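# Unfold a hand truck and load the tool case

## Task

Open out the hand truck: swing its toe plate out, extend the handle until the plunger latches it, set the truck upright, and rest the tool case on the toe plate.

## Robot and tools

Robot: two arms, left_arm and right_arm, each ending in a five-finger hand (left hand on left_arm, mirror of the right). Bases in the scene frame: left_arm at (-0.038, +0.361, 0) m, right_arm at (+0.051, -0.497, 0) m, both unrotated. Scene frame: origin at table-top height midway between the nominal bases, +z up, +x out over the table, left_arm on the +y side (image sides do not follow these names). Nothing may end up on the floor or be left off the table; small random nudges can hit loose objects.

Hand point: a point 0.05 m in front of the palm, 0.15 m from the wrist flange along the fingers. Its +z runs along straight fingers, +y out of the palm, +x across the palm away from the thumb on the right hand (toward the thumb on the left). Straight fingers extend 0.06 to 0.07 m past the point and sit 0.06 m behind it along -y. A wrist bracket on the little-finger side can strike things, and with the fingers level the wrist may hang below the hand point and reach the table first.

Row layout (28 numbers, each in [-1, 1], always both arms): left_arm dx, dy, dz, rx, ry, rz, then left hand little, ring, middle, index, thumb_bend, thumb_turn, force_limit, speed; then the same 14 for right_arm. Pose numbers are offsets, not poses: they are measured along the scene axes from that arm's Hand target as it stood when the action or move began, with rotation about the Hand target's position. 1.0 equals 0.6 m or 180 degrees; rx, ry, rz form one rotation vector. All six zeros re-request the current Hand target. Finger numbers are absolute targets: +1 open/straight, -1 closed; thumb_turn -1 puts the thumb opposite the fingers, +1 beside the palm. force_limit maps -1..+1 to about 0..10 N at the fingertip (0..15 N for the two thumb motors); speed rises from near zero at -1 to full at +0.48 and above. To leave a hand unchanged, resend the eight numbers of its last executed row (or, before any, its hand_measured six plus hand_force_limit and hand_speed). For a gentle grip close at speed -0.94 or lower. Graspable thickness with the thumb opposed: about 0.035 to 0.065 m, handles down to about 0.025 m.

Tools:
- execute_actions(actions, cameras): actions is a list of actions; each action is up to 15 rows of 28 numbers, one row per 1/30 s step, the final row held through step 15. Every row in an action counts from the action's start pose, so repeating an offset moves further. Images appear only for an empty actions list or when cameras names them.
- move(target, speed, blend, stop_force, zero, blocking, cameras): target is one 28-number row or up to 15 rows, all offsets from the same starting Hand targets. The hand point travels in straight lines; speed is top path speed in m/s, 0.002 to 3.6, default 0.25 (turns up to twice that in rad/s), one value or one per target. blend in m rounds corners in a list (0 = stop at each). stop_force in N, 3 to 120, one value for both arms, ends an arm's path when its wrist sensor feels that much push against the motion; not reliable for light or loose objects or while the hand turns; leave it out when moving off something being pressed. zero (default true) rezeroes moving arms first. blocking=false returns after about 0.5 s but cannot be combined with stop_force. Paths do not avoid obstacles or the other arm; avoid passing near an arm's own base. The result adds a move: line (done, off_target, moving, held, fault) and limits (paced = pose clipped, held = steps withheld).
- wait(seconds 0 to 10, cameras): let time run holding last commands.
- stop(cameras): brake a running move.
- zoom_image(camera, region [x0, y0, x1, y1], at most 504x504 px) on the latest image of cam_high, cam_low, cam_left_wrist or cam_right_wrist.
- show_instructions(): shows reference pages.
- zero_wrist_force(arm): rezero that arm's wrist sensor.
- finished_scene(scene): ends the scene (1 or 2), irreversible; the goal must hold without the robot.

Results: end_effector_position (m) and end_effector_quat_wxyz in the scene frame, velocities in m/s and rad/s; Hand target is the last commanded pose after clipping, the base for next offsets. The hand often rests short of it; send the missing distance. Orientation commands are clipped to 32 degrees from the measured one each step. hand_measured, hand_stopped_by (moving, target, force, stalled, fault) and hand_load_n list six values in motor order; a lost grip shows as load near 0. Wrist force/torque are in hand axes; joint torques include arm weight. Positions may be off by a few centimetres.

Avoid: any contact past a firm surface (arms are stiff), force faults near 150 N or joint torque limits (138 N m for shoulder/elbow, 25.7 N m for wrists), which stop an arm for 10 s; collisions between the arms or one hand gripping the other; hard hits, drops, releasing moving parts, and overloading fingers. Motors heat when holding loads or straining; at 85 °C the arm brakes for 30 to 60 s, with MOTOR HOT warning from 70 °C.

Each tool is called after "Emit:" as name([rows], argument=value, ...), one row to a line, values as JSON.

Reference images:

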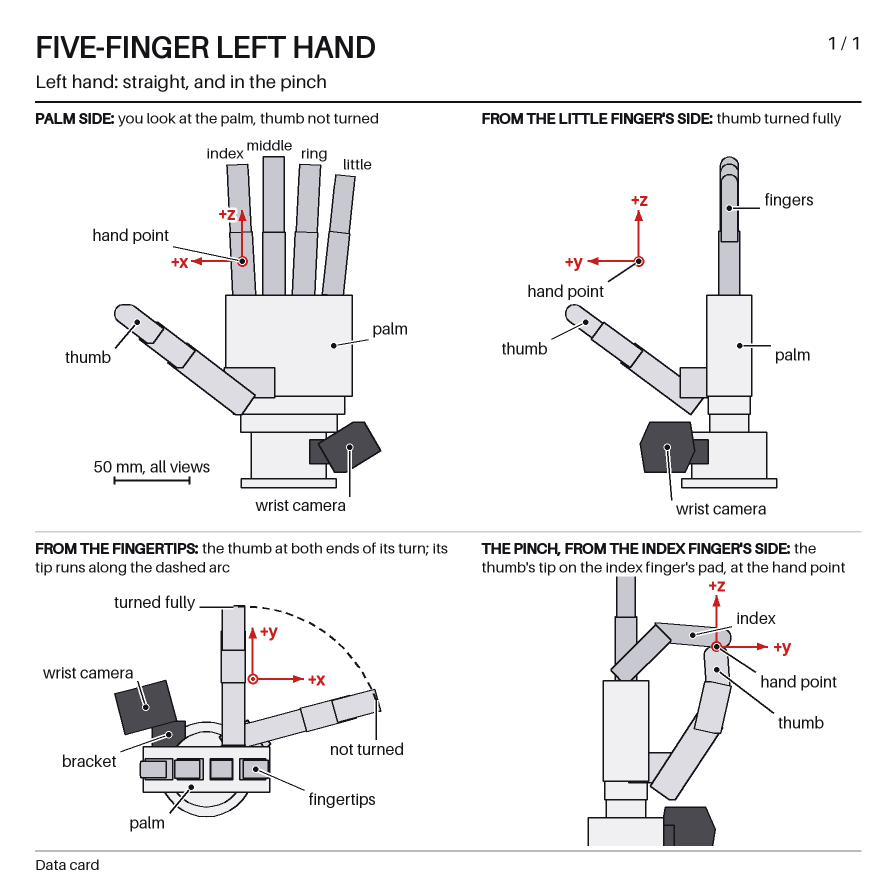

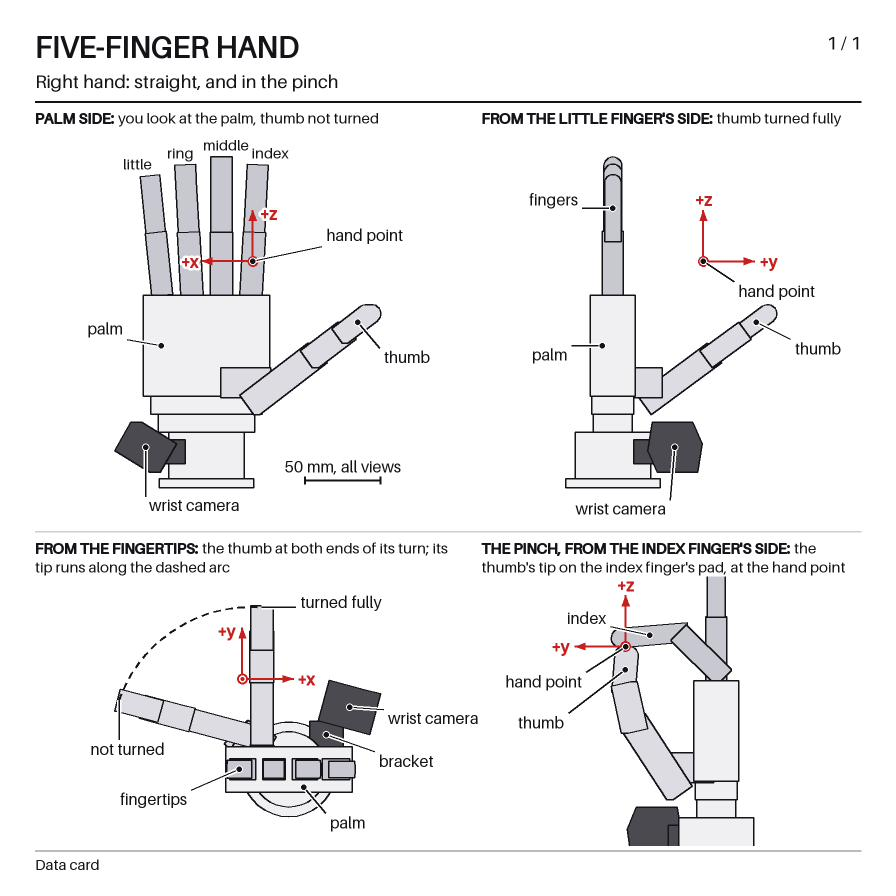

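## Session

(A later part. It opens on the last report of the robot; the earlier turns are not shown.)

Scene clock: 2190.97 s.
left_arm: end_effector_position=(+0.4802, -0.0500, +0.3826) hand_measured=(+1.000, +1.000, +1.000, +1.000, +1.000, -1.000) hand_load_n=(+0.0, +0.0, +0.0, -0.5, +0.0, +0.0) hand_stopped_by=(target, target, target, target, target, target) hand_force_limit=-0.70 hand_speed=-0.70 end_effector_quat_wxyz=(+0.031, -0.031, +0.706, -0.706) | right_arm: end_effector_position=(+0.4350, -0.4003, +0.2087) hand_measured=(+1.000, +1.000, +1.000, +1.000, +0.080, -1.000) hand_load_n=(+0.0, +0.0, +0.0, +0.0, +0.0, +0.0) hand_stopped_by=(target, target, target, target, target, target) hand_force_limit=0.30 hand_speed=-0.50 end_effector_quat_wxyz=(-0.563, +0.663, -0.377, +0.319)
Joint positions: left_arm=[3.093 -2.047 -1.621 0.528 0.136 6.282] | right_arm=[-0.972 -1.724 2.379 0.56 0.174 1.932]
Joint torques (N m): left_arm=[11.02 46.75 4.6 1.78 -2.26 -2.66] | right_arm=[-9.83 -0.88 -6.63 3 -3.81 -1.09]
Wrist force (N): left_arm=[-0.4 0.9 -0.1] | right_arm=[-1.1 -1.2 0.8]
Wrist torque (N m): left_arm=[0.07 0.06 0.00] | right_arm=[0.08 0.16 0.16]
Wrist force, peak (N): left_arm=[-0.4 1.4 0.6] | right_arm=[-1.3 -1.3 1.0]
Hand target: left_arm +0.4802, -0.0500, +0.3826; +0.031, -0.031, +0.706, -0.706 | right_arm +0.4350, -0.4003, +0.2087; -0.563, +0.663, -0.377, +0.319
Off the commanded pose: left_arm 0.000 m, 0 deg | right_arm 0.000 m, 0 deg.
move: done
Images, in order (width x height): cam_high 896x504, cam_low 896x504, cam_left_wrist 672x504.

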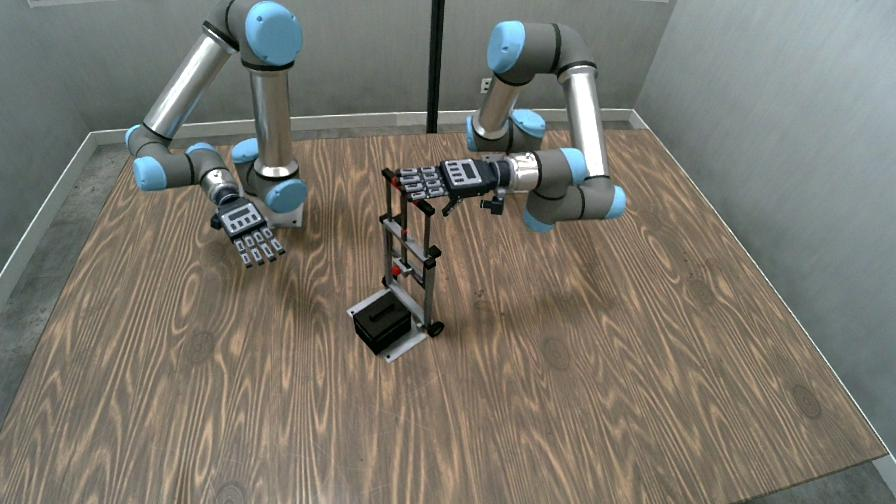

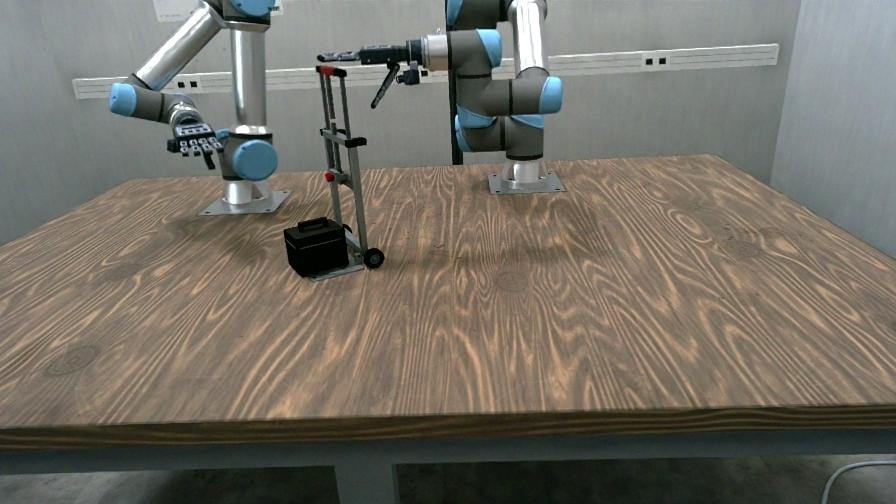

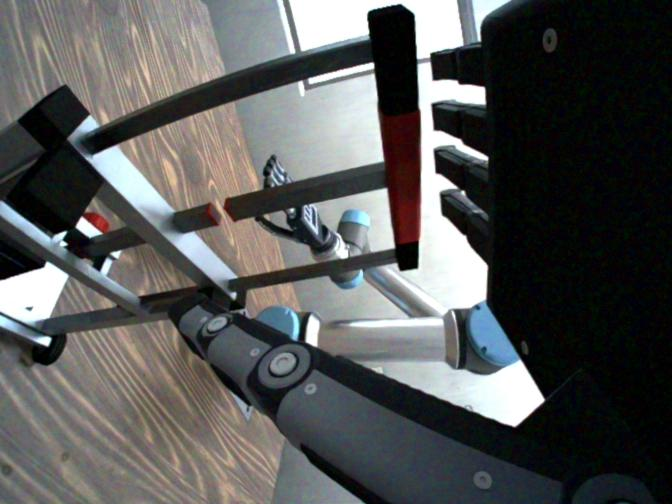

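Emit:
move([
  [0,0,0.06,0,0,0,1,1,1,1,1,-1,-0.7,-0.7,0,0,0,0,0,0,1,1,1,1,0.08,-1,0.3,-0.5],
  [0,0.25,0.06,0,0,0,1,1,1,1,1,-1,-0.7,-0.7,0,0,0,0,0,0,1,1,1,1,0.08,-1,0.3,-0.5],
], speed=[0.06,0.15], cameras=["cam_low","cam_left_wrist","cam_high"])

Emit:
zoom_image(camera="cam_low", region=[250, 40, 400, 290])

Emit:
zoom_image(camera="cam_high", region=[320, 150, 460, 370])

Scene clock: 2201.37 s.
left_arm: end_effector_position=(+0.4802, +0.0998, +0.4186) hand_measured=(+1.000, +1.000, +1.000, +1.000, +1.000, -1.000) hand_load_n=(+0.0, +0.0, +0.0, +0.0, +0.0, +0.0) hand_stopped_by=(target, target, target, target, target, target) hand_force_limit=-0.70 hand_speed=-0.70 end_effector_quat_wxyz=(+0.031, -0.031, +0.706, -0.706) end_effector_velocity=(+0.000, +0.003, +0.000) end_effector_angular_velocity=(+0.000, +0.001, +0.002) | right_arm: end_effector_position=(+0.4350, -0.4003, +0.2087) hand_measured=(+1.000, +1.000, +1.000, +1.000, +0.080, -1.000) hand_load_n=(+0.0, +0.0, +0.0, +0.0, +0.0, +0.0) hand_stopped_by=(target, target, target, target, target, target) hand_force_limit=0.30 hand_speed=-0.50 end_effector_quat_wxyz=(-0.563, +0.663, -0.377, +0.319)
Joint positions: left_arm=[3.38 -1.957 -1.653 0.469 -0.151 6.282] | right_arm=[-0.972 -1.724 2.379 0.56 0.174 1.932]
Joint velocities: left_arm=[0.005 0.001 -0.001 0 -0.003 -0.001] | right_arm=[within noise]
Joint torques (N m): left_arm=[10.79 44.45 5.18 -1.96 -2.24 2.76] | right_arm=[-9.44 -2.04 -6.82 2.96 -3.82 -1.21]
Wrist force (N): left_arm=[-0.5 1.2 0.1] | right_arm=[-0.7 -1.0 0.7]
Wrist torque (N m): left_arm=[0.15 0.09 -0.12] | right_arm=[0.11 0.10 0.19]
Wrist force, peak (N): left_arm=[-0.2 1.8 0.4] | right_arm=[-1.2 -1.3 1.2]
Hand target: left_arm +0.4802, +0.1000, +0.4186; +0.031, -0.031, +0.706, -0.706 | right_arm +0.4350, -0.4003, +0.2087; -0.563, +0.663, -0.377, +0.319
Off the commanded pose: left_arm 0.000 m, 0 deg | right_arm 0.000 m, 0 deg.
joint sent to its limit (left arm) — joint 6 (wrist 3), upper limit. The joint targets still meet the commanded pose.
move: done
Images, in order (width x height): cam_high 896x504, cam_low 896x504, cam_left_wrist 672x504.

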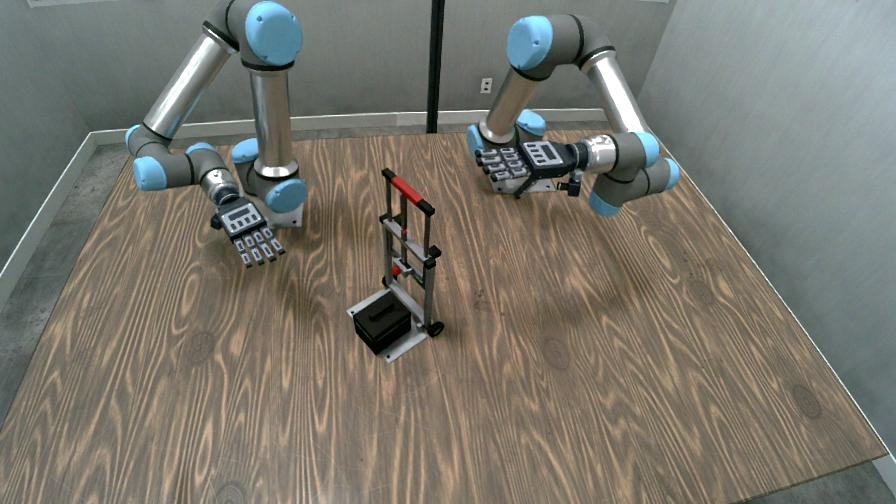

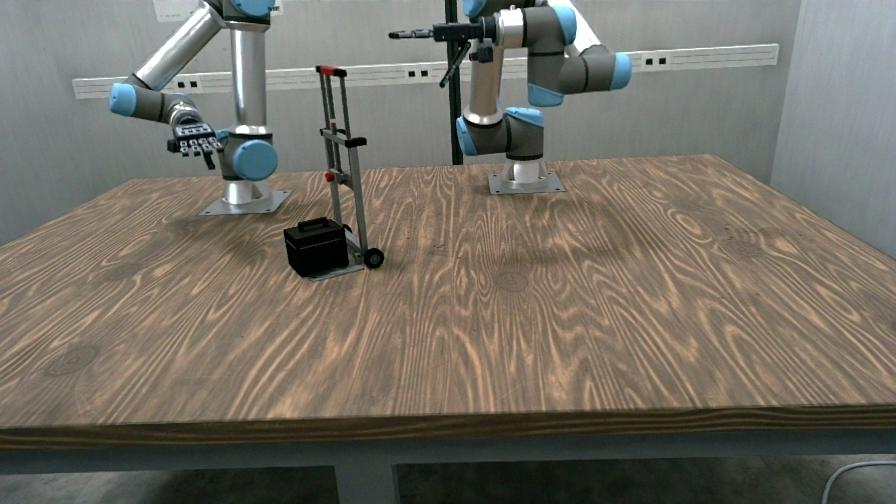

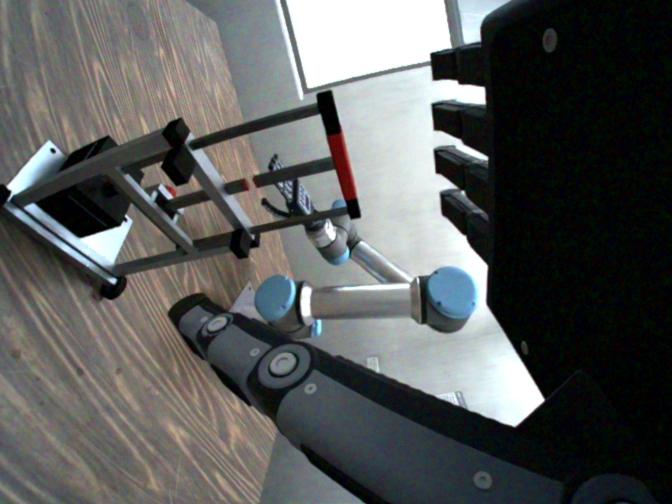

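Scaled by 2.016.

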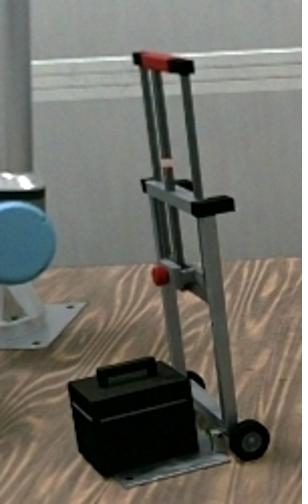

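Scaled by 2.291.

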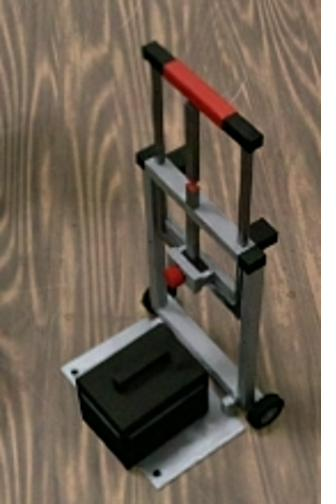

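Emit:
finished_scene(scene=2)

The scene is finished: the task was done.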